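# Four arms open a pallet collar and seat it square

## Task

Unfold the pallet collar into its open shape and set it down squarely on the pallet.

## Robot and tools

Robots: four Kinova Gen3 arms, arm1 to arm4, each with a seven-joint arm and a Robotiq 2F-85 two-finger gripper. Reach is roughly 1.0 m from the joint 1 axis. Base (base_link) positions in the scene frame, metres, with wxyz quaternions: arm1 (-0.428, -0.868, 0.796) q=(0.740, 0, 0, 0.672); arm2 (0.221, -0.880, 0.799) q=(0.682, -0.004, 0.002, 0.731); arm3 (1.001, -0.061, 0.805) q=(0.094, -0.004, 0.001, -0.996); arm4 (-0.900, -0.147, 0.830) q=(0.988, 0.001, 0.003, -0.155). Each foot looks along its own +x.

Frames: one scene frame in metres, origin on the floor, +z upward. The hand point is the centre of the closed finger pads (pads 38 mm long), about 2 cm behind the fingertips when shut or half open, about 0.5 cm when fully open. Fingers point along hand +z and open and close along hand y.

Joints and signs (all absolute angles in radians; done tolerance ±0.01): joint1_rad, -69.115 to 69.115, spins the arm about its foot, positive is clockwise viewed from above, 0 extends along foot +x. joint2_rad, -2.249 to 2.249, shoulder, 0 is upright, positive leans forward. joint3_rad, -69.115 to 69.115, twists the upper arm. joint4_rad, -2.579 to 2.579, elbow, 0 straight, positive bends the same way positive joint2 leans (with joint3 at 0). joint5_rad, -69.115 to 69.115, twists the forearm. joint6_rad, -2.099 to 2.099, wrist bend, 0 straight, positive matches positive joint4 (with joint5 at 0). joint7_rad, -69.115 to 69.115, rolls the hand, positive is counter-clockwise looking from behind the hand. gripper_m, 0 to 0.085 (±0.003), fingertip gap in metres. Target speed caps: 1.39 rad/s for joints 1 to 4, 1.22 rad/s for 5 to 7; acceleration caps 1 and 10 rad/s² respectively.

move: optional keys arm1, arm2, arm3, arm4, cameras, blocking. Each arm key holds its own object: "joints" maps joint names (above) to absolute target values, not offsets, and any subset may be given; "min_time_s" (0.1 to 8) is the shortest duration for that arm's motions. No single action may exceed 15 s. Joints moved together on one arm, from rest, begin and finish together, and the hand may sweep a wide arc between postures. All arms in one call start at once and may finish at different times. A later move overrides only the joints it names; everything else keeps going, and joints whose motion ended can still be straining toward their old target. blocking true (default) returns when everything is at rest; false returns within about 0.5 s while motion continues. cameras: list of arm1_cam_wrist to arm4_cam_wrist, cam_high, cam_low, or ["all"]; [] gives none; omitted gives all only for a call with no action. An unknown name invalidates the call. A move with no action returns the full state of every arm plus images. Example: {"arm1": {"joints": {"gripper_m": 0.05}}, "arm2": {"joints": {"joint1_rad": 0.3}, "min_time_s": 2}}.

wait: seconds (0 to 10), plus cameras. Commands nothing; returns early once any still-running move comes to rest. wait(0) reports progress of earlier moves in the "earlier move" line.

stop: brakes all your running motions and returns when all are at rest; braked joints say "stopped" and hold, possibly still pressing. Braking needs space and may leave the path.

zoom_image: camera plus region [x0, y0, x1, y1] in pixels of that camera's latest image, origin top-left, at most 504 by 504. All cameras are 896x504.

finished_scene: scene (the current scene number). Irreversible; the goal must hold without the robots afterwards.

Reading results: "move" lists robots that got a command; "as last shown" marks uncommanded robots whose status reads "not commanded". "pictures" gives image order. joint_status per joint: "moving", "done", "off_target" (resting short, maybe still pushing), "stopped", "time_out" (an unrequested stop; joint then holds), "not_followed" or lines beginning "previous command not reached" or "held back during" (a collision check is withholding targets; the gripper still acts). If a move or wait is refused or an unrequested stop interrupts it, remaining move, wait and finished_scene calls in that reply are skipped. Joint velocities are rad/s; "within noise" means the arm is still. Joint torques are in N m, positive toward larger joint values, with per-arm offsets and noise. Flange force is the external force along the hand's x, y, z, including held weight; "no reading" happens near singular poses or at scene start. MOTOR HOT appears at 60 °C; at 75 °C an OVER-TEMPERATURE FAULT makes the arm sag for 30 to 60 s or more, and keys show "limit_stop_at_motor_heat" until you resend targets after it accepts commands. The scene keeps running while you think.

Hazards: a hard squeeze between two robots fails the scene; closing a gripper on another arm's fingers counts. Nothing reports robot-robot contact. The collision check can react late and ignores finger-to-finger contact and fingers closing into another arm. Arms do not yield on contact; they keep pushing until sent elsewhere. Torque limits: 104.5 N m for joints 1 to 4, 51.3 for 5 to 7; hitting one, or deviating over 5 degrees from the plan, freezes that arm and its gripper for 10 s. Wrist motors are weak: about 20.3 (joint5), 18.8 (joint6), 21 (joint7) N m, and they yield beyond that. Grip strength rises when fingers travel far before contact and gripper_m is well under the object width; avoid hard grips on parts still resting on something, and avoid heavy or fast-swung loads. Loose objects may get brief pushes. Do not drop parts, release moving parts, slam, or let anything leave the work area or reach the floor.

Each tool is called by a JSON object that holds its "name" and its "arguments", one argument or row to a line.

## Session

{"name": "move", "arguments": {

}}

Scene clock: 0.00 s.
Joint torques (N m): no reading
Motor temperatures (°C): arm1=[35 32 32 37 37 42 39] | arm2=[33 39 34 34 41 40 40] | arm3=[37 38 30 35 38 40 40] | arm4=[36 37 31 34 36 35 46]
Flange force (N): no reading
Joint velocities: within noise
arm1.joint_positions: joint1_rad=+0.109 joint2_rad=-0.427 joint3_rad=-0.050 joint4_rad=+1.472 joint5_rad=-0.070 joint6_rad=+1.961 joint7_rad=+1.887 gripper_m=+0.085
arm1.joint_status: not commanded
arm1.hand: x=-0.4065 y=-0.7305 z=+1.3129 quat_wxyz=(-0.046, +0.769, -0.636, -0.053) (m; scene frame)
arm2.joint_positions: joint1_rad=+0.236 joint2_rad=-0.364 joint3_rad=-0.126 joint4_rad=+1.609 joint5_rad=-0.064 joint6_rad=+1.971 joint7_rad=+1.939 gripper_m=+0.085
arm2.joint_status: not commanded
arm2.hand: x=+0.2239 y=-0.7523 z=+1.2662 quat_wxyz=(+0.039, +0.816, -0.577, +0.019) (m; scene frame)
arm3.joint_positions: joint1_rad=-0.169 joint2_rad=-0.363 joint3_rad=-0.074 joint4_rad=+1.527 joint5_rad=-0.005 joint6_rad=+1.959 joint7_rad=+1.022 gripper_m=+0.085
arm3.joint_status: not commanded
arm3.hand: x=+0.8660 y=-0.1050 z=+1.2969 quat_wxyz=(+0.006, -0.998, +0.060, +0.017) (m; scene frame)
arm4.joint_positions: joint1_rad=-0.484 joint2_rad=-0.358 joint3_rad=-0.055 joint4_rad=+1.573 joint5_rad=-0.060 joint6_rad=+2.007 joint7_rad=+1.671 gripper_m=+0.085
arm4.joint_status: not commanded
arm4.hand: x=-0.7779 y=-0.1252 z=+1.3078 quat_wxyz=(+0.044, +0.173, -0.984, -0.017) (m; scene frame)
pictures: arm1_cam_wrist, arm2_cam_wrist, arm3_cam_wrist, arm4_cam_wrist, cam_high, cam_low

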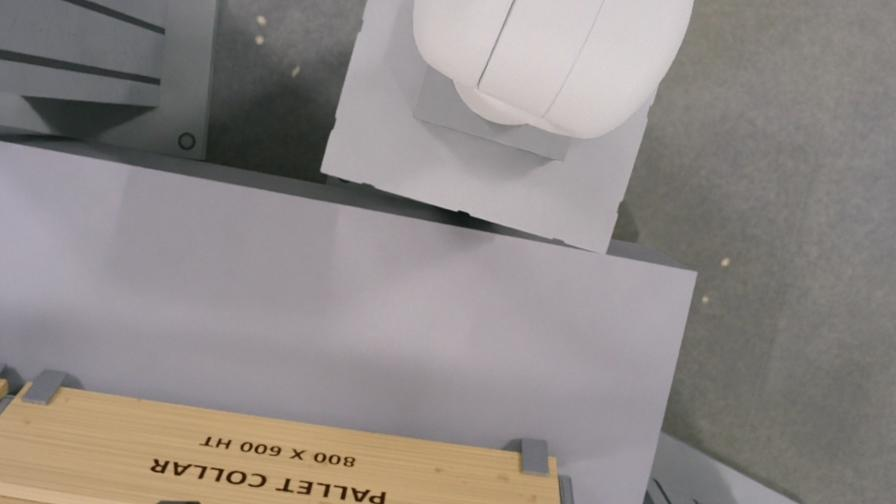

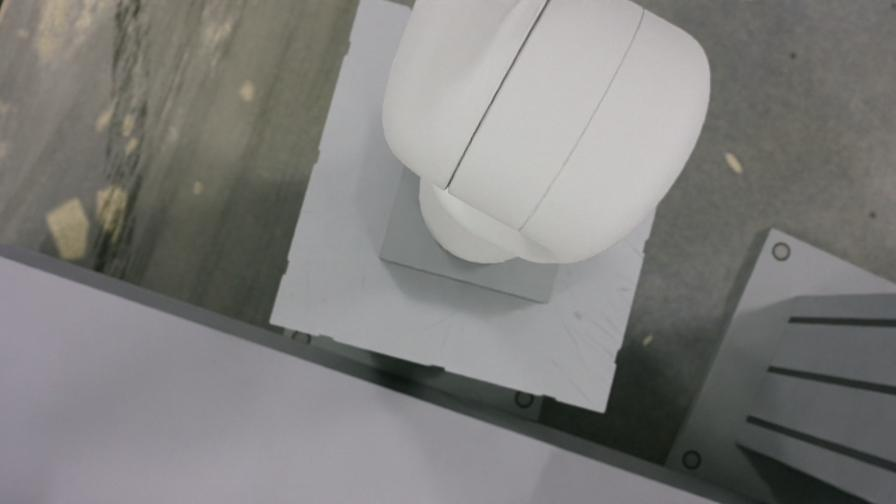

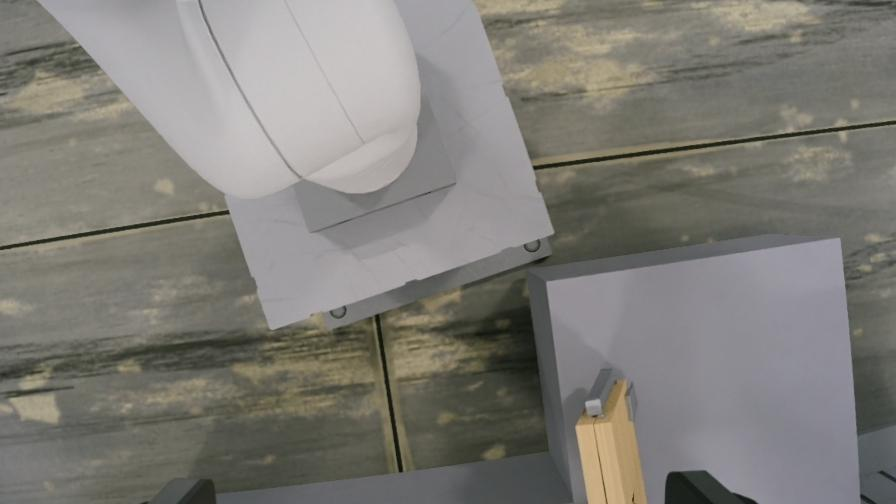

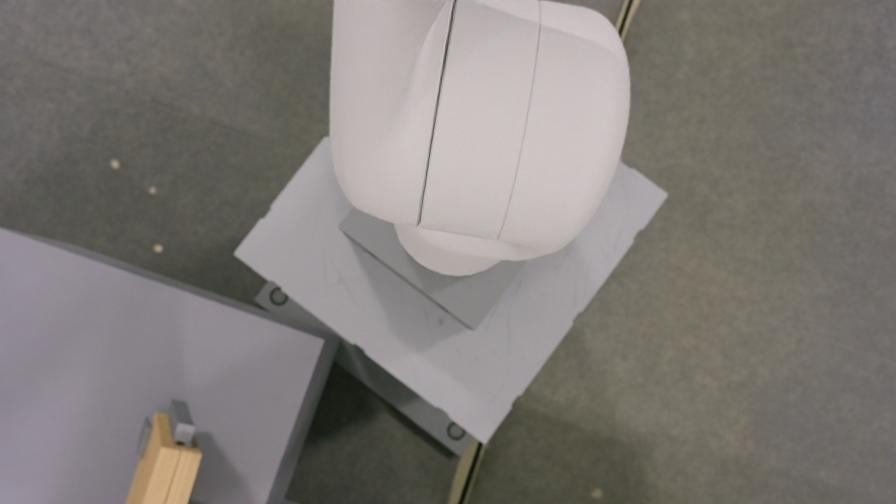

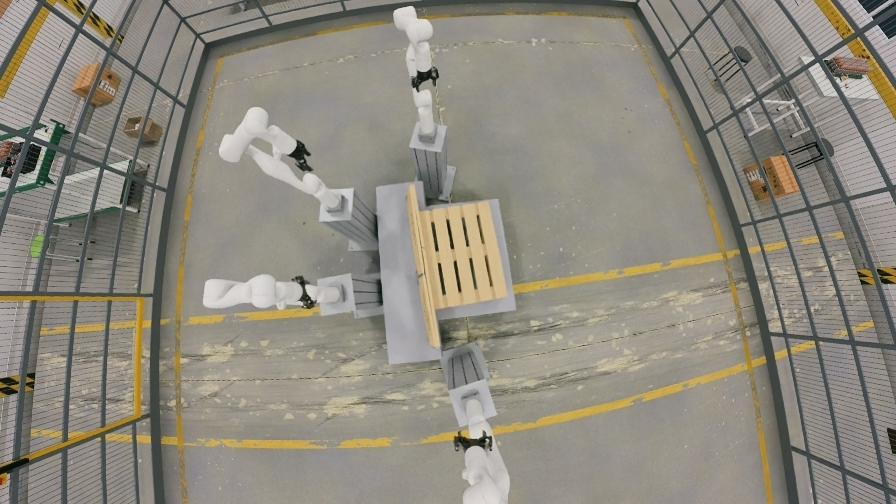

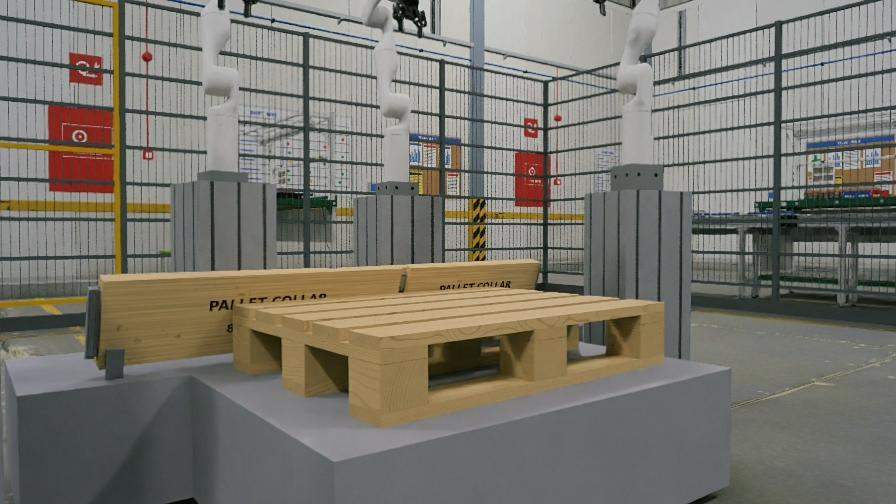

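{"name": "move", "arguments": {
  "arm1": {"joints":{"joint1_rad":0.0043,"joint2_rad":1.0767,"joint3_rad":0,"joint4_rad":1.5213,"joint5_rad":0,"joint6_rad":0.5436,"joint7_rad":1.6714},"min_time_s":3},
  "arm2": {"joints":{"joint1_rad":-0.334,"joint2_rad":1.2148,"joint3_rad":0,"joint4_rad":1.1265,"joint5_rad":0,"joint6_rad":0.8003,"joint7_rad":1.167},"min_time_s":3},
  "arm3": {"joints":{"joint1_rad":-0.4296,"joint2_rad":1.234,"joint3_rad":0,"joint4_rad":1.5776,"joint5_rad":0,"joint6_rad":0.330,"joint7_rad":0.9529},"min_time_s":3},
  "arm4": {"joints":{"joint1_rad":0.1662,"joint2_rad":1.2644,"joint3_rad":0,"joint4_rad":2.0391,"joint5_rad":0,"joint6_rad":-0.1619,"joint7_rad":2.0483},"min_time_s":3},
  "cameras": ["all"]
}}

Scene clock: 5.63 s.
Joint torques (N m): arm1=[-0.02 -22.5 -0.74 -4.29 -0.13 -0.05 0.24] | arm2=[0.21 -26.53 0.57 -6.94 0.33 0.21 -0.26] | arm3=[-0.85 -20.42 2.07 -3 0.53 0.45 0.41] | arm4=[0.66 -18.26 0.55 -0.29 -0.09 0.15 -0.16]
Motor temperatures (°C): arm1=[35 32 32 37 37 42 39] | arm2=[33 38 34 34 41 40 40] | arm3=[37 38 30 35 38 40 40] | arm4=[36 37 31 34 36 35 46]
Flange force (N): arm1=[-1.8 0.4 0.5] | arm2=[1.0 -0.3 2.8] | arm3=[1.3 -2.7 -2.9] | arm4=[4.5 4.3 -2.0]
move: arm1 done; arm2 done; arm3 done; arm4 done
Joint velocities: within noise
arm1.joint_positions: joint1_rad=+0.004 joint2_rad=+1.077 joint3_rad=+0.000 joint4_rad=+1.521 joint5_rad=+0.000 joint6_rad=+0.544 joint7_rad=+1.671 gripper_m=+0.085
arm1.joint_status: all done
arm1.hand: x=-0.3498 y=-0.3398 z=+0.6996 quat_wxyz=(+0.000, +0.707, -0.707, +0.000)
arm2.joint_positions: joint1_rad=-0.334 joint2_rad=+1.215 joint3_rad=+0.000 joint4_rad=+1.127 joint5_rad=+0.000 joint6_rad=+0.800 joint7_rad=+1.167 gripper_m=+0.085
arm2.joint_status: all done
arm2.hand: x=+0.0015 y=-0.3006 z=+0.6949 quat_wxyz=(+0.001, +0.707, -0.707, +0.004)
arm3.joint_positions: joint1_rad=-0.430 joint2_rad=+1.234 joint3_rad=+0.000 joint4_rad=+1.578 joint5_rad=+0.000 joint6_rad=+0.330 joint7_rad=+0.953 gripper_m=+0.085
arm3.joint_status: all done
arm3.hand: x=+0.5783 y=-0.3299 z=+0.6229 quat_wxyz=(+0.000, -1.000, +0.000, +0.004)
arm4.joint_positions: joint1_rad=+0.166 joint2_rad=+1.264 joint3_rad=+0.000 joint4_rad=+2.039 joint5_rad=+0.000 joint6_rad=-0.162 joint7_rad=+2.048 gripper_m=+0.085
arm4.joint_status: all done
arm4.hand: x=-0.6008 y=-0.3298 z=+0.6182 quat_wxyz=(+0.002, +0.000, -1.000, -0.001)
pictures: arm1_cam_wrist, arm2_cam_wrist, arm3_cam_wrist, arm4_cam_wrist, cam_high, cam_low

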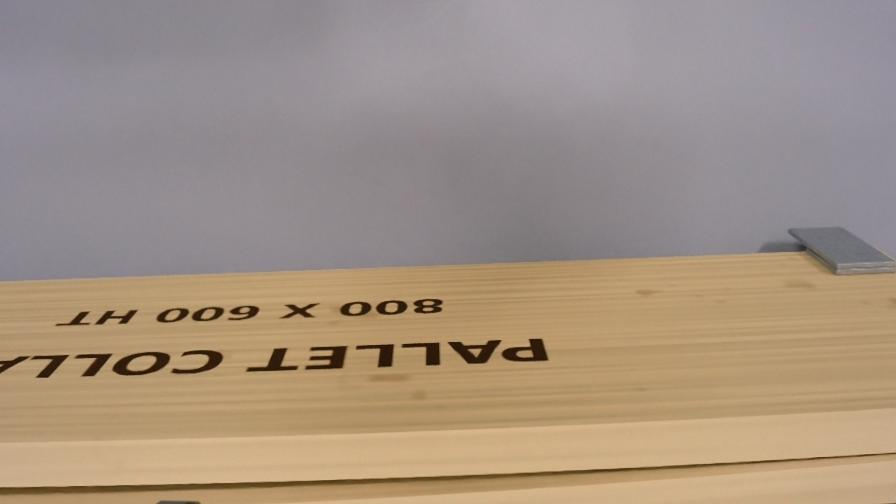

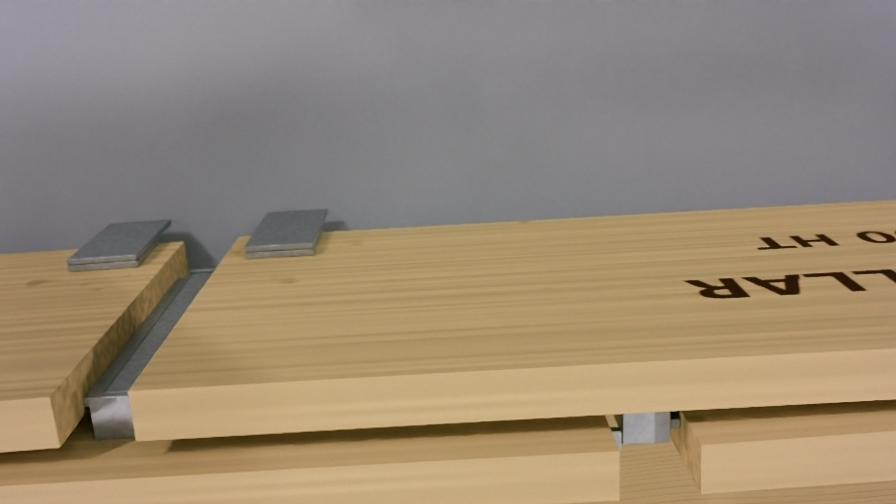

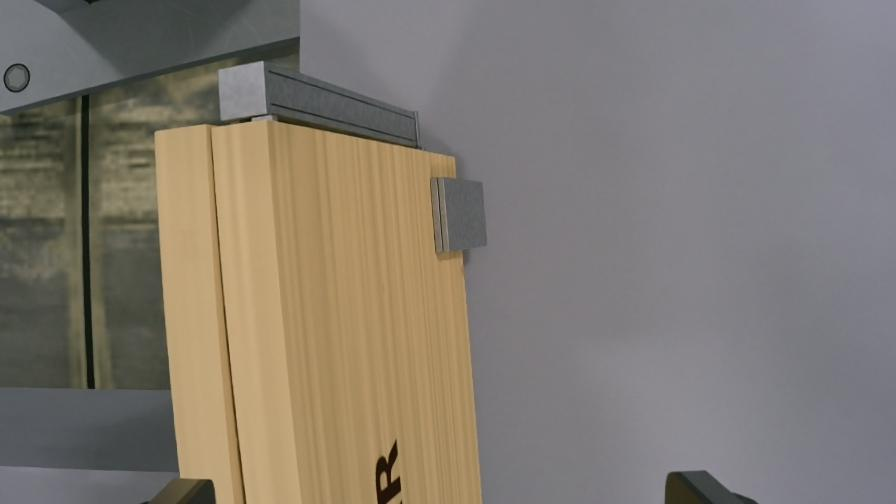

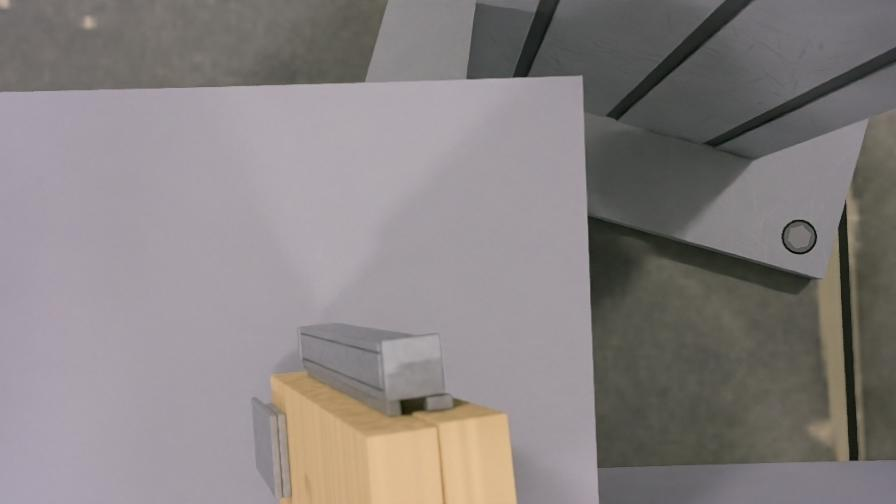

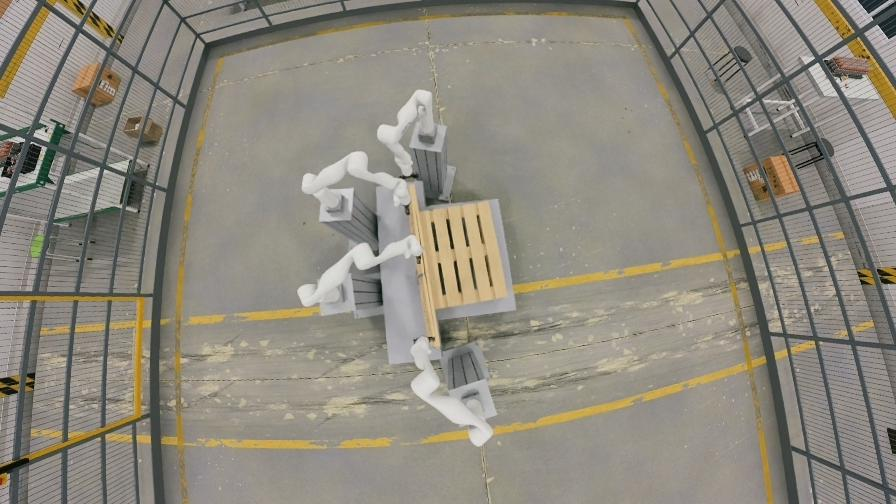

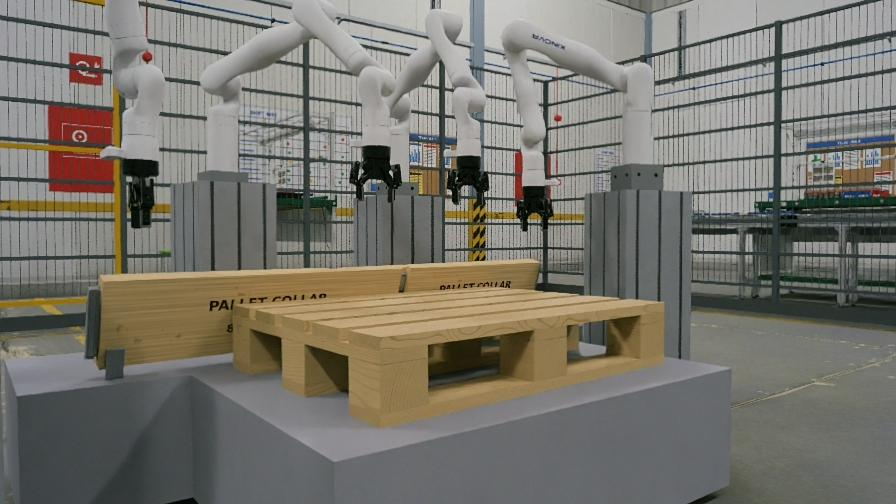

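{"name": "move", "arguments": {
  "arm3": {"joints":{"joint1_rad":-0.3427,"joint2_rad":1.258,"joint4_rad":1.7230,"joint6_rad":0.1606,"joint7_rad":1.0986},"min_time_s":1},
  "arm4": {"joints":{"joint1_rad":0.1299,"joint2_rad":1.3038,"joint4_rad":1.8611,"joint6_rad":-0.0233,"joint7_rad":2.0712},"min_time_s":1}
}}

{"name": "move", "arguments": {
  "arm3": {"joints":{"joint2_rad":1.4947,"joint4_rad":1.5481,"joint6_rad":0.0988},"min_time_s":1.3},
  "arm4": {"joints":{"joint2_rad":1.5465,"joint4_rad":1.6654,"joint6_rad":-0.0703},"min_time_s":1.3},
  "cameras": ["arm3_cam_wrist","arm4_cam_wrist"]
}}

Scene clock: 15.37 s.
Joint torques (N m): arm1=[-0.11 -22.52 -0.69 -4.27 -0.06 -0.02 0.28] | arm2=[0.2 -26.53 0.53 -6.9 0.36 0.17 -0.25] | arm3=[-0.84 -19.1 2.05 -1.58 0.61 0.43 0.39] | arm4=[0.63 -19.73 0.55 -1.58 -0.05 0.06 -0.18]
Motor temperatures (°C): arm1=[35 32 32 37 37 42 39] | arm2=[33 39 34 34 41 40 40] | arm3=[37 38 30 35 38 40 40] | arm4=[36 37 31 34 36 35 46]
Flange force (N): arm1=[-1.8 0.3 0.6] | arm2=[0.7 -0.2 2.7] | arm3=[1.3 -2.1 -3.3] | arm4=[4.6 4.3 -2.3]
move: arm3 done; arm4 done
Joint velocities: within noise
arm1, arm2: as last shown
arm2.hand: x=+0.0015 y=-0.3006 z=+0.6948 quat_wxyz=(+0.001, +0.707, -0.707, +0.004)
arm3.joint_positions: joint1_rad=-0.343 joint2_rad=+1.258 joint3_rad=+0.000 joint4_rad=+1.723 joint5_rad=+0.000 joint6_rad=+0.161 joint7_rad=+1.099 gripper_m=+0.085
arm3.joint_status: all done
arm3.hand: x=+0.5980 y=-0.2679 z=+0.6003 quat_wxyz=(+0.001, -1.000, -0.030, +0.004)
arm4.joint_positions: joint1_rad=+0.130 joint2_rad=+1.304 joint3_rad=+0.000 joint4_rad=+1.861 joint5_rad=+0.000 joint6_rad=-0.023 joint7_rad=+2.071 gripper_m=+0.085
arm4.joint_status: all done
arm4.hand: x=-0.5510 y=-0.3392 z=+0.5980 quat_wxyz=(+0.002, +0.030, -1.000, -0.001)
pictures: none

Scene clock: 17.03 s.
Joint torques (N m): arm1=[-0.01 -22.5 -0.74 -4.29 -0.11 -0.05 0.25] | arm2=[0.19 -26.53 0.59 -6.9 0.33 0.19 -0.26] | arm3=[-0.87 -19.52 2.12 -1.04 0.56 0.42 0.4] | arm4=[0.63 -19.88 0.56 -1.12 -0.09 0.13 -0.17]
Motor temperatures (°C): arm1=[35 32 32 37 37 42 39] | arm2=[33 39 34 34 41 40 40] | arm3=[37 38 30 35 38 40 40] | arm4=[36 37 31 34 36 35 46]
Flange force (N): arm1=[-1.8 0.4 0.5] | arm2=[0.8 -0.3 2.8] | arm3=[1.2 -2.0 -3.6] | arm4=[4.5 4.2 -3.8]
move: arm3 done; arm4 done
Joint velocities: within noise
arm1, arm2: as last shown
arm3.joint_positions: joint1_rad=-0.343 joint2_rad=+1.495 joint3_rad=+0.000 joint4_rad=+1.548 joint5_rad=+0.000 joint6_rad=+0.099 joint7_rad=+1.099 gripper_m=+0.085
arm3.joint_status: all done
arm3.hand: x=+0.5973 y=-0.2677 z=+0.5003 quat_wxyz=(+0.001, -1.000, -0.030, +0.004)
arm4.joint_positions: joint1_rad=+0.130 joint2_rad=+1.546 joint3_rad=+0.000 joint4_rad=+1.665 joint5_rad=+0.000 joint6_rad=-0.070 joint7_rad=+2.071 gripper_m=+0.085
arm4.joint_status: all done
arm4.hand: x=-0.5515 y=-0.3390 z=+0.4980 quat_wxyz=(+0.002, +0.030, -1.000, -0.001)

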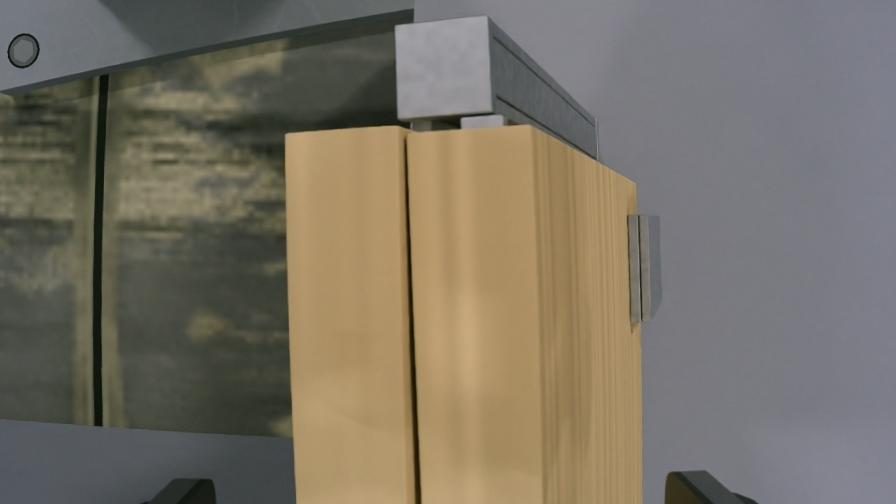

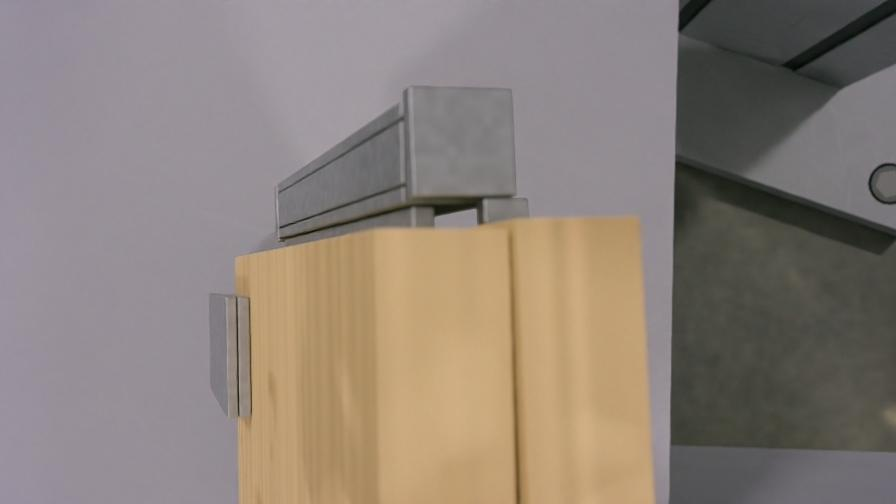

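{"name": "move", "arguments": {
  "arm3": {"joints":{"joint1_rad":-0.4461,"joint2_rad":1.5049,"joint4_rad":1.4453,"joint6_rad":0.1914,"joint7_rad":0.9952,"gripper_m":0.062},"min_time_s":2.5},
  "arm4": {"joints":{"joint1_rad":0.2467,"joint2_rad":1.5451,"joint4_rad":1.5734,"joint6_rad":0.0231,"joint7_rad":2.188,"gripper_m":0.062},"min_time_s":2.5},
  "cameras": ["arm1_cam_wrist","arm2_cam_wrist","arm3_cam_wrist","arm4_cam_wrist","cam_low"]
}}

Scene clock: 20.60 s.
Joint torques (N m): arm1=[-0.07 -22.46 -0.68 -4.26 -0.12 -0.05 0.25] | arm2=[0.2 -26.5 0.52 -6.91 0.36 0.18 -0.27] | arm3=[-0.74 -20.43 2.09 -1.84 0.59 0.34 0.38] | arm4=[0.66 -20.77 0.55 -2.07 -0.09 0.09 -0.15]
Motor temperatures (°C): arm1=[35 32 32 37 37 42 39] | arm2=[33 39 34 34 41 40 40] | arm3=[37 38 30 35 38 40 40] | arm4=[36 37 31 34 36 35 46]
Flange force (N): arm1=[-1.8 0.3 0.5] | arm2=[0.8 -0.2 2.7] | arm3=[1.1 -2.0 -3.4] | arm4=[4.4 5.0 -3.9]
move: arm3 done; arm4 done
Joint velocities: within noise
arm1, arm2: as last shown
arm3.joint_positions: joint1_rad=-0.446 joint2_rad=+1.505 joint3_rad=+0.000 joint4_rad=+1.445 joint5_rad=+0.000 joint6_rad=+0.191 joint7_rad=+0.995 gripper_m=+0.062
arm3.joint_status: all done
arm3.hand: x=+0.5973 y=-0.3253 z=+0.5002 quat_wxyz=(+0.001, -1.000, -0.030, +0.004)
arm4.joint_positions: joint1_rad=+0.247 joint2_rad=+1.545 joint3_rad=+0.000 joint4_rad=+1.573 joint5_rad=+0.000 joint6_rad=+0.023 joint7_rad=+2.188 gripper_m=+0.062
arm4.joint_status: all done
arm4.hand: x=-0.5514 y=-0.3940 z=+0.4977 quat_wxyz=(+0.002, +0.030, -1.000, -0.001)

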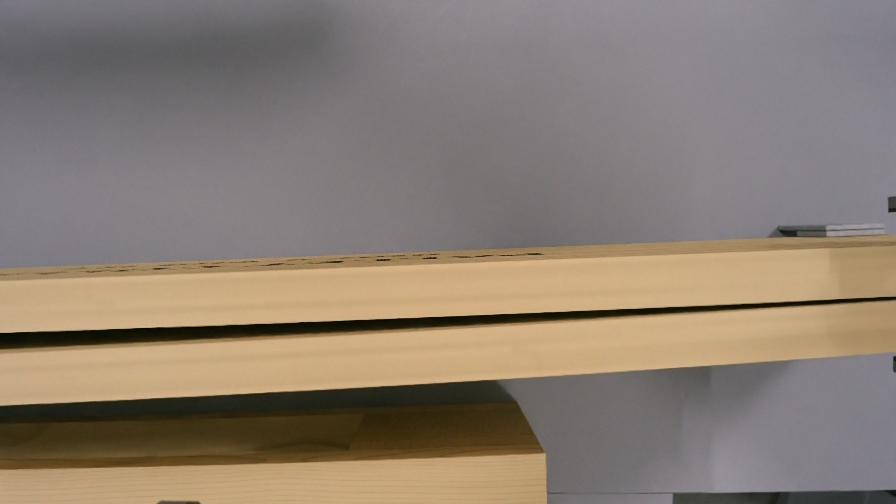

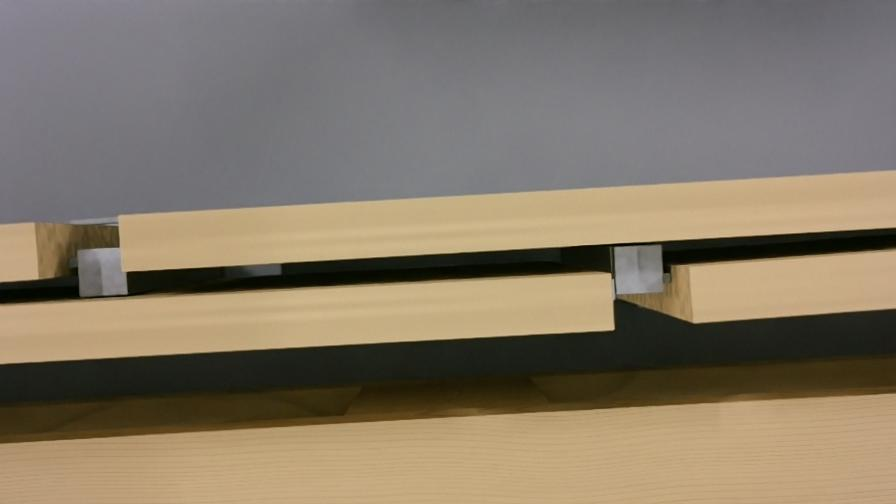

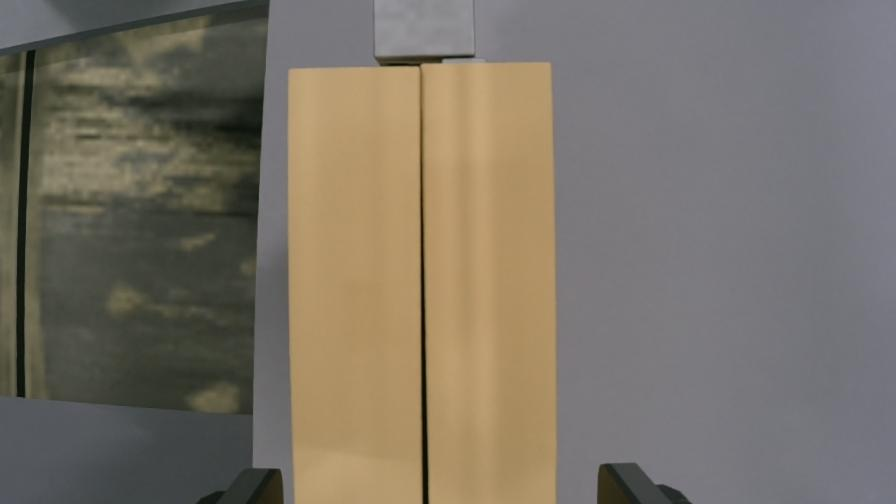

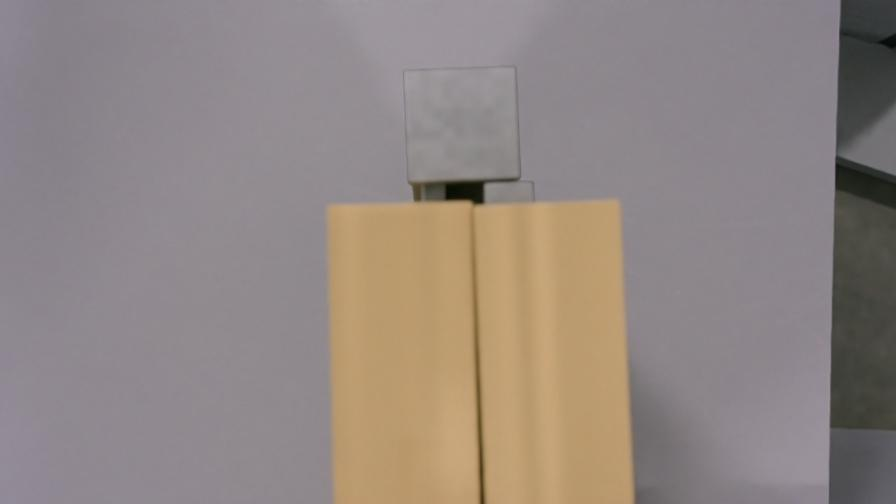

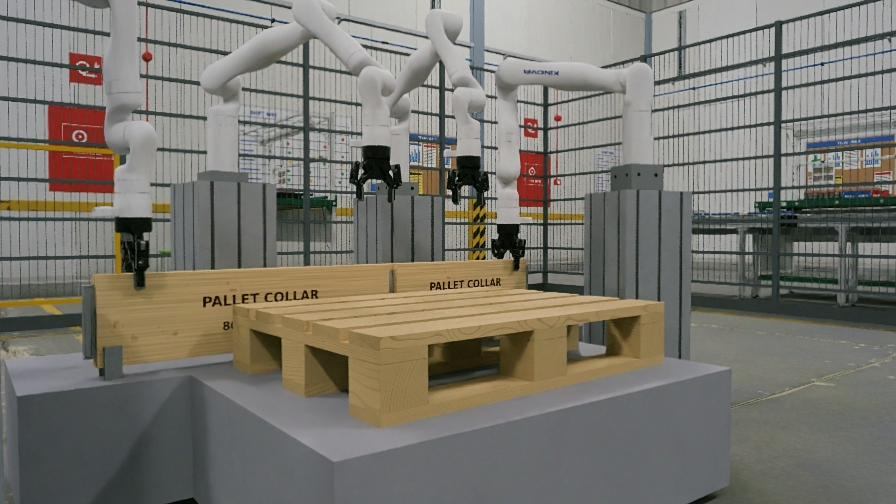

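{"name": "move", "arguments": {
  "arm1": {"joints":{"joint1_rad":0.5389,"joint2_rad":1.5575,"joint4_rad":0.8015,"joint6_rad":0.7826,"joint7_rad":0.6585,"gripper_m":0.03},"min_time_s":2.5},
  "arm2": {"joints":{"joint1_rad":-0.0231,"joint2_rad":1.4055,"joint4_rad":1.2472,"joint6_rad":0.4889,"joint7_rad":-0.0454,"gripper_m":0.03},"min_time_s":2},
  "arm3": {"joints":{"joint1_rad":-0.4420,"joint2_rad":1.5041,"joint4_rad":1.4506,"joint6_rad":0.1869,"joint7_rad":0.9993,"gripper_m":0.047},"min_time_s":1.5},
  "arm4": {"joints":{"joint1_rad":0.2419,"joint2_rad":1.5449,"joint4_rad":1.5784,"joint6_rad":0.0183,"joint7_rad":2.1832,"gripper_m":0.047},"min_time_s":1.5},
  "cameras": ["arm1_cam_wrist","arm2_cam_wrist","arm3_cam_wrist","arm4_cam_wrist"]
}}

{"name": "zoom_image", "arguments": {
  "camera": "arm1_cam_wrist",
  "region": [320, 404, 620, 504]
}}

{"name": "zoom_image", "arguments": {
  "camera": "arm2_cam_wrist",
  "region": [280, 404, 580, 504]
}}

Scene clock: 31.17 s.
Joint torques (N m): arm1=[-0.12 -26.58 -0.73 -5.99 -0.1 -0.12 0.29] | arm2=[0.24 -25.26 0.57 -4.65 0.31 0.13 -0.26] | arm3=[-0.77 -20.29 2.08 -1.89 0.53 0.41 0.33] | arm4=[0.67 -20.7 0.55 -2 -0.09 0.08 -0.16]
Motor temperatures (°C): arm1=[35 32 32 37 37 42 39] | arm2=[33 39 34 34 41 40 40] | arm3=[37 38 30 35 38 40 40] | arm4=[36 37 31 34 36 35 46]
Flange force (N): arm1=[-1.7 2.7 1.2] | arm2=[0.1 -1.1 2.6] | arm3=[1.5 -2.4 -3.8] | arm4=[4.3 4.9 -3.9]
move: arm1 done; arm2 done; arm3 done; arm4 done
Joint velocities: within noise
arm1.joint_positions: joint1_rad=+0.539 joint2_rad=+1.558 joint3_rad=+0.000 joint4_rad=+0.802 joint5_rad=+0.000 joint6_rad=+0.783 joint7_rad=+0.658 gripper_m=+0.030
arm1.joint_status: all done
arm1.hand: x=-0.0269 y=-0.3655 z=+0.5519 quat_wxyz=(+0.000, +0.011, -1.000, +0.000)
arm2.joint_positions: joint1_rad=-0.023 joint2_rad=+1.405 joint3_rad=+0.000 joint4_rad=+1.247 joint5_rad=+0.000 joint6_rad=+0.489 joint7_rad=-0.045 gripper_m=+0.030
arm2.joint_status: all done
arm2.hand: x=+0.1953 y=-0.3192 z=+0.5598 quat_wxyz=(-0.002, +0.023, -1.000, +0.004)
arm3.joint_positions: joint1_rad=-0.442 joint2_rad=+1.504 joint3_rad=+0.000 joint4_rad=+1.451 joint5_rad=+0.000 joint6_rad=+0.187 joint7_rad=+0.999 gripper_m=+0.047
arm3.joint_status: all done
arm3.hand: x=+0.5974 y=-0.3228 z=+0.5002 quat_wxyz=(+0.001, -1.000, -0.030, +0.004)
arm4.joint_positions: joint1_rad=+0.242 joint2_rad=+1.545 joint3_rad=+0.000 joint4_rad=+1.578 joint5_rad=+0.000 joint6_rad=+0.018 joint7_rad=+2.183 gripper_m=+0.047
arm4.joint_status: all done
arm4.hand: x=-0.5515 y=-0.3915 z=+0.4978 quat_wxyz=(+0.002, +0.030, -1.000, -0.001)

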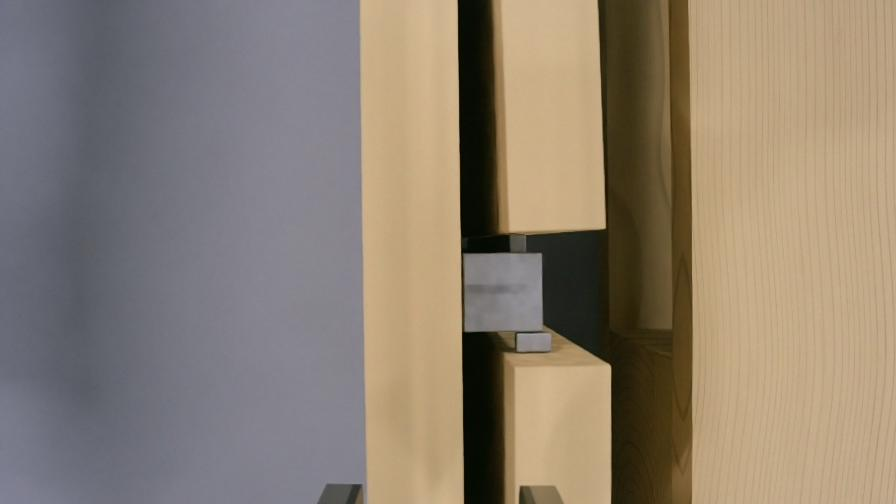

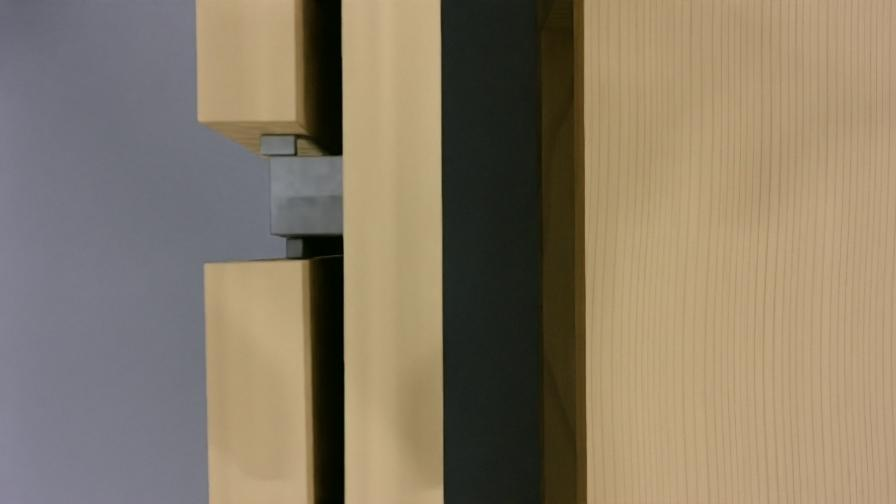

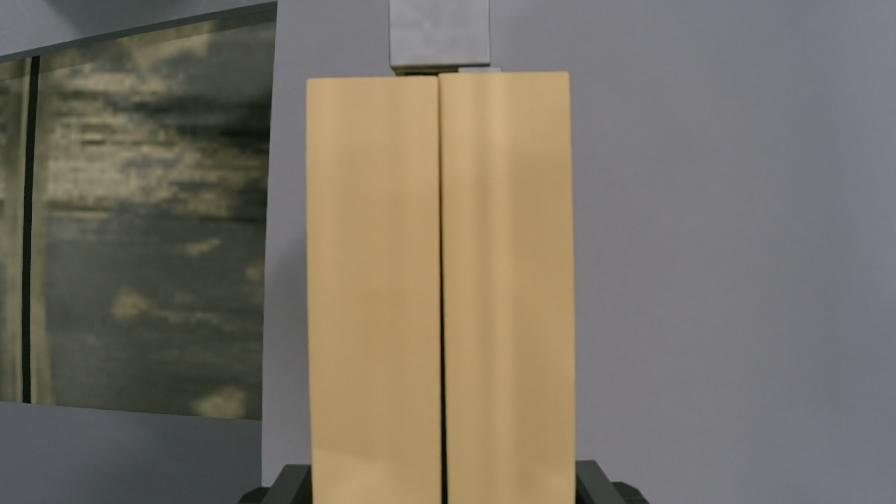

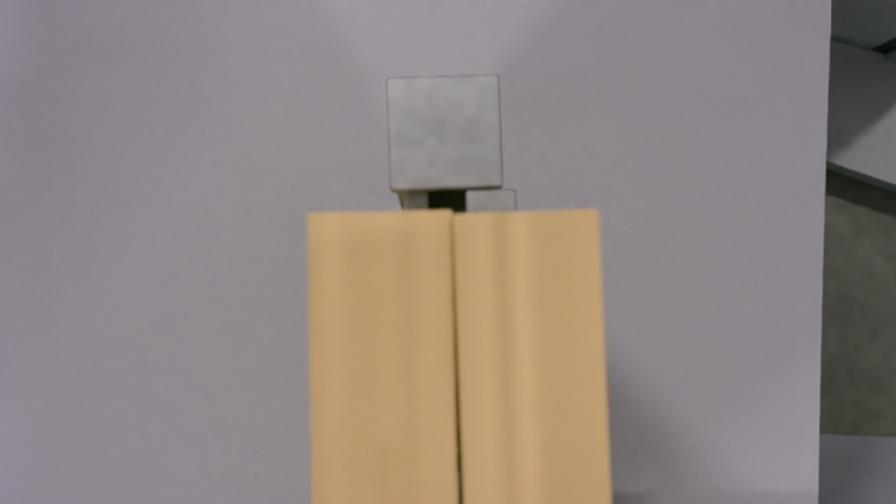

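Scaled by 1.680 from the camera's image (finer frame: 1280x720).

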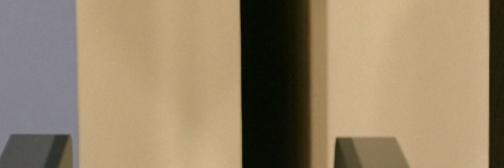

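Scaled by 1.680 from the camera's image (finer frame: 1280x720).

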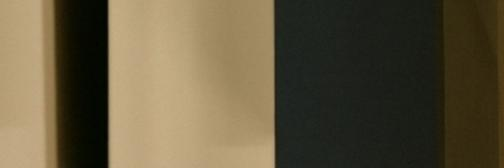

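{"name": "move", "arguments": {
  "arm1": {"joints":{"joint1_rad":0.5469,"joint2_rad":1.559,"joint4_rad":0.8289,"joint6_rad":0.7537,"joint7_rad":0.678},"min_time_s":1},
  "cameras": ["arm1_cam_wrist"]
}}

{"name": "zoom_image", "arguments": {
  "camera": "arm1_cam_wrist",
  "region": [320, 404, 620, 504]
}}

Scene clock: 37.30 s.
Joint torques (N m): arm1=[-0.11 -26.42 -0.71 -5.78 -0.21 0 0.28] | arm2=[0.24 -25.25 0.6 -4.66 0.35 0.13 -0.24] | arm3=[-0.85 -20.38 2.07 -1.88 0.55 0.37 0.39] | arm4=[0.64 -20.72 0.57 -2 -0.09 0.08 -0.18]
Motor temperatures (°C): arm1=[35 33 32 37 37 42 39] | arm2=[33 39 34 34 41 40 40] | arm3=[37 38 30 35 38 40 40] | arm4=[36 37 31 34 36 35 46]
Flange force (N): arm1=[-1.5 2.3 1.3] | arm2=[0.2 -1.1 2.6] | arm3=[1.2 -2.4 -3.6] | arm4=[4.4 4.8 -3.9]
move: arm1 done
Joint velocities: within noise
arm1.joint_positions: joint1_rad=+0.547 joint2_rad=+1.559 joint3_rad=+0.000 joint4_rad=+0.829 joint5_rad=+0.000 joint6_rad=+0.754 joint7_rad=+0.678 gripper_m=+0.030
arm1.joint_status: all done
arm1.hand: x=-0.0268 y=-0.3739 z=+0.5449 quat_wxyz=(+0.000, +0.017, -1.000, +0.000)
arm2, arm3, arm4: as last shown

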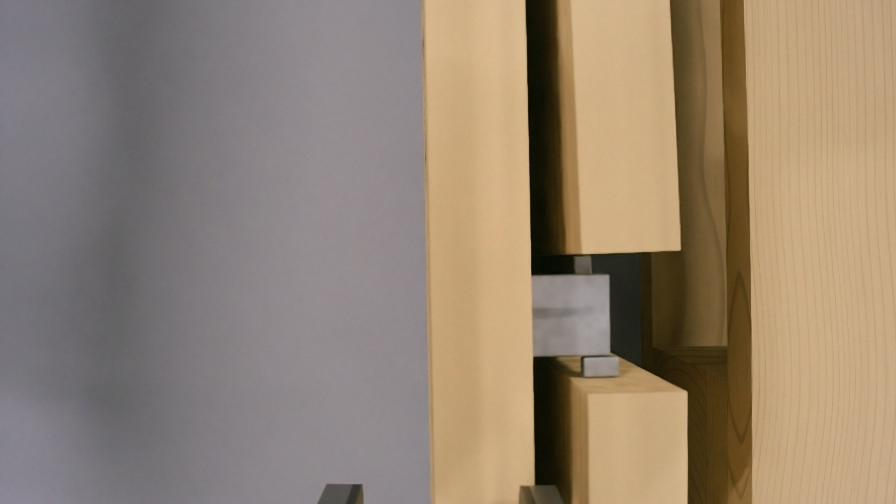

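Scaled by 1.680 from the camera's image (finer frame: 1280x720).

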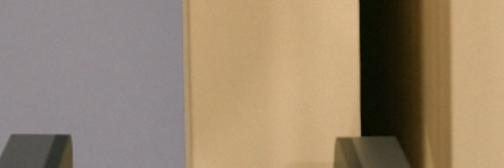

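{"name": "move", "arguments": {
  "arm1": {"joints":{"joint1_rad":0.5424,"joint2_rad":1.568,"joint4_rad":0.8027,"joint6_rad":0.7709,"joint7_rad":0.6815},"min_time_s":0.8},
  "cameras": ["arm1_cam_wrist"]
}}

{"name": "zoom_image", "arguments": {
  "camera": "arm1_cam_wrist",
  "region": [330, 200, 690, 504]
}}

Scene clock: 46.60 s.
Joint torques (N m): arm1=[-0.1 -26.5 -0.66 -5.98 -0.15 -0.09 0.22] | arm2=[0.24 -25.27 0.56 -4.67 0.33 0.09 -0.28] | arm3=[-0.8 -20.38 2.19 -1.81 0.55 0.43 0.41] | arm4=[0.62 -20.72 0.58 -2.03 -0.07 0.09 -0.15]
Motor temperatures (°C): arm1=[35 33 32 37 37 42 39] | arm2=[33 39 34 34 41 40 40] | arm3=[37 39 30 35 38 40 40] | arm4=[36 38 31 34 36 35 46]
Flange force (N): arm1=[-1.4 2.1 1.1] | arm2=[0.1 -1.1 2.6] | arm3=[1.3 -2.2 -3.4] | arm4=[4.5 4.9 -3.9]
move: arm1 done
Joint velocities: within noise
arm1.joint_positions: joint1_rad=+0.542 joint2_rad=+1.568 joint3_rad=+0.000 joint4_rad=+0.803 joint5_rad=+0.000 joint6_rad=+0.771 joint7_rad=+0.681 gripper_m=+0.030
arm1.joint_status: all done
arm1.hand: x=-0.0267 y=-0.3690 z=+0.5449 quat_wxyz=(+0.000, +0.021, -1.000, +0.000)
arm2, arm3, arm4: as last shown

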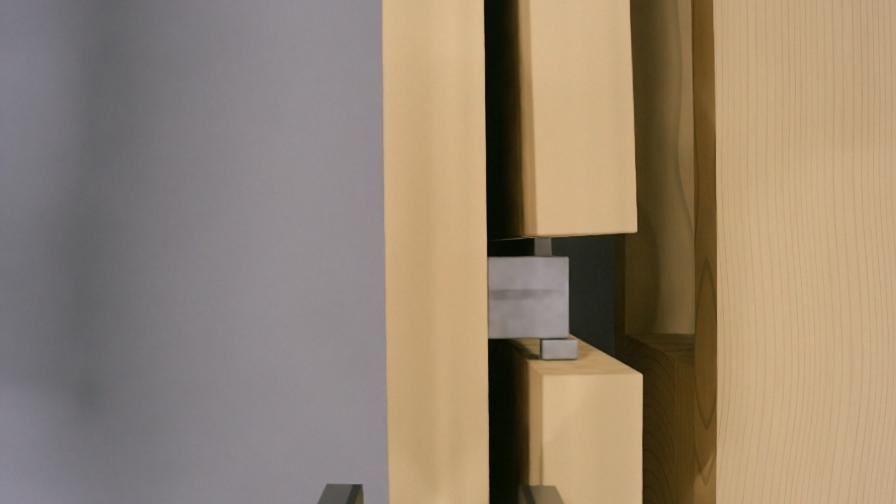

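Scaled by 1.400 from the camera's image (finer frame: 1280x720).

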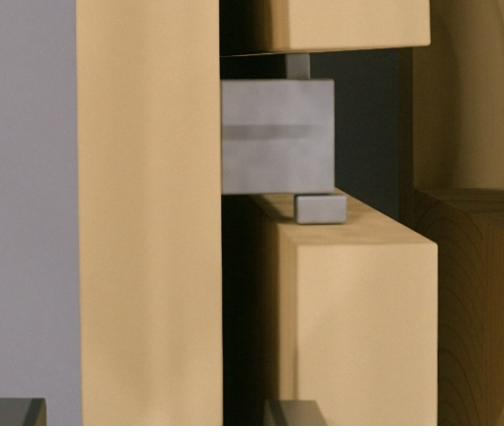

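{"name": "move", "arguments": {
  "arm1": {"joints":{"joint1_rad":0.5453,"joint2_rad":1.5622,"joint4_rad":0.8197,"joint6_rad":0.7597,"joint7_rad":0.6835},"min_time_s":0.8},
  "cameras": ["arm1_cam_wrist"]
}}

{"name": "zoom_image", "arguments": {
  "camera": "arm1_cam_wrist",
  "region": [330, 200, 690, 504]
}}

Scene clock: 48.87 s.
Joint torques (N m): arm1=[-0.01 -26.42 -0.68 -5.82 -0.13 -0.02 0.3] | arm2=[0.24 -25.24 0.58 -4.69 0.35 0.12 -0.27] | arm3=[-0.82 -20.39 2.06 -1.86 0.57 0.42 0.42] | arm4=[0.69 -20.74 0.59 -2.01 -0.06 0.11 -0.15]
Motor temperatures (°C): arm1=[35 33 32 37 37 42 39] | arm2=[33 39 34 34 41 40 40] | arm3=[37 39 30 35 38 40 40] | arm4=[36 38 31 34 36 35 46]
Flange force (N): arm1=[-1.3 2.4 1.2] | arm2=[0.2 -1.3 2.5] | arm3=[1.4 -2.3 -3.5] | arm4=[4.4 5.1 -3.9]
move: arm1 done
Joint velocities: within noise
arm1.joint_positions: joint1_rad=+0.545 joint2_rad=+1.562 joint3_rad=+0.000 joint4_rad=+0.820 joint5_rad=+0.000 joint6_rad=+0.760 joint7_rad=+0.683 gripper_m=+0.030
arm1.joint_status: all done
arm1.hand: x=-0.0268 y=-0.3722 z=+0.5449 quat_wxyz=(+0.000, +0.021, -1.000, +0.000)
arm2, arm3, arm4: as last shown

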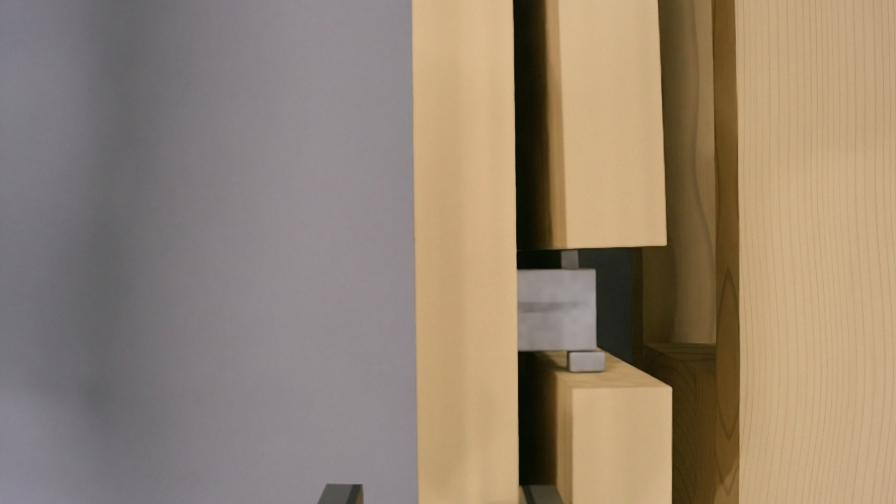

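Scaled by 1.400 from the camera's image (finer frame: 1280x720).

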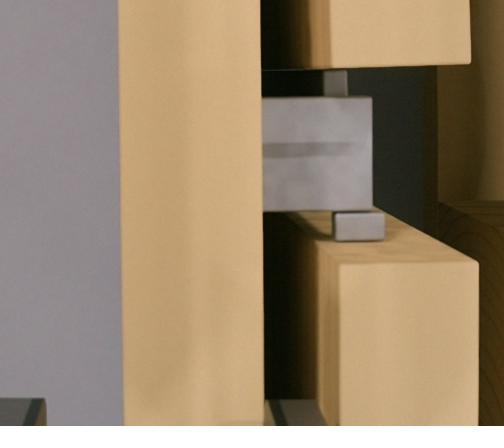

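{"name": "move", "arguments": {
  "arm1": {"joints":{"joint1_rad":0.5443,"joint2_rad":1.5641,"joint4_rad":0.8141,"joint6_rad":0.7634,"joint7_rad":0.6855},"min_time_s":0.6},
  "cameras": ["arm1_cam_wrist"]
}}

{"name": "zoom_image", "arguments": {
  "camera": "arm1_cam_wrist",
  "region": [330, 200, 690, 504]
}}

Scene clock: 51.17 s.
Joint torques (N m): arm1=[-0.11 -26.51 -0.73 -5.85 -0.13 -0.05 0.24] | arm2=[0.21 -25.23 0.58 -4.66 0.35 0.08 -0.26] | arm3=[-0.86 -20.38 2.12 -1.92 0.5 0.4 0.39] | arm4=[0.64 -20.7 0.59 -2.01 -0.06 0.08 -0.16]
Motor temperatures (°C): arm1=[35 33 32 37 37 42 39] | arm2=[33 39 34 34 41 40 40] | arm3=[37 39 30 35 38 40 40] | arm4=[36 38 31 34 36 35 46]
Flange force (N): arm1=[-1.7 2.5 1.4] | arm2=[0.1 -1.0 2.5] | arm3=[1.4 -2.5 -3.7] | arm4=[4.4 4.9 -4.0]
move: arm1 done
Joint velocities: within noise
arm1.joint_positions: joint1_rad=+0.544 joint2_rad=+1.564 joint3_rad=+0.000 joint4_rad=+0.814 joint5_rad=+0.000 joint6_rad=+0.763 joint7_rad=+0.686 gripper_m=+0.030
arm1.joint_status: all done
arm1.hand: x=-0.0268 y=-0.3711 z=+0.5449 quat_wxyz=(+0.000, +0.022, -1.000, +0.000)
arm2, arm3, arm4: as last shown

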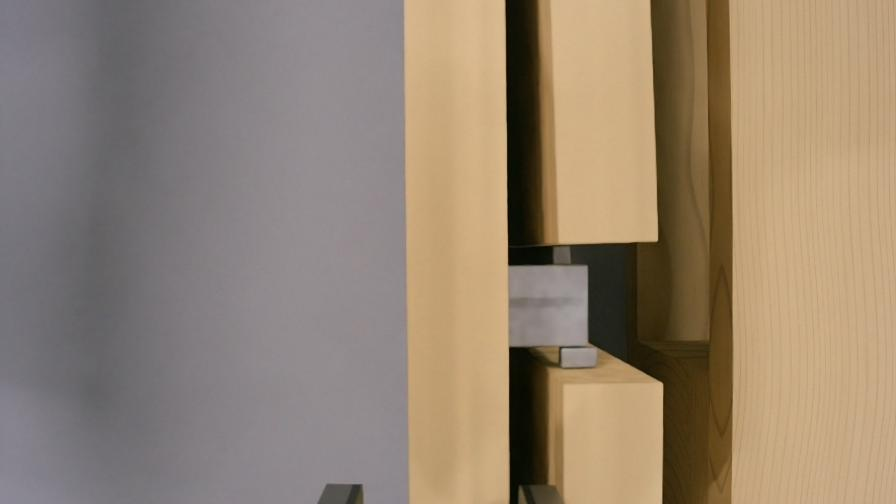

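Scaled by 1.400 from the camera's image (finer frame: 1280x720).

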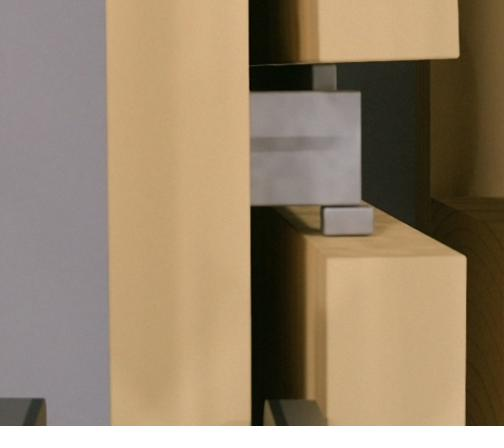

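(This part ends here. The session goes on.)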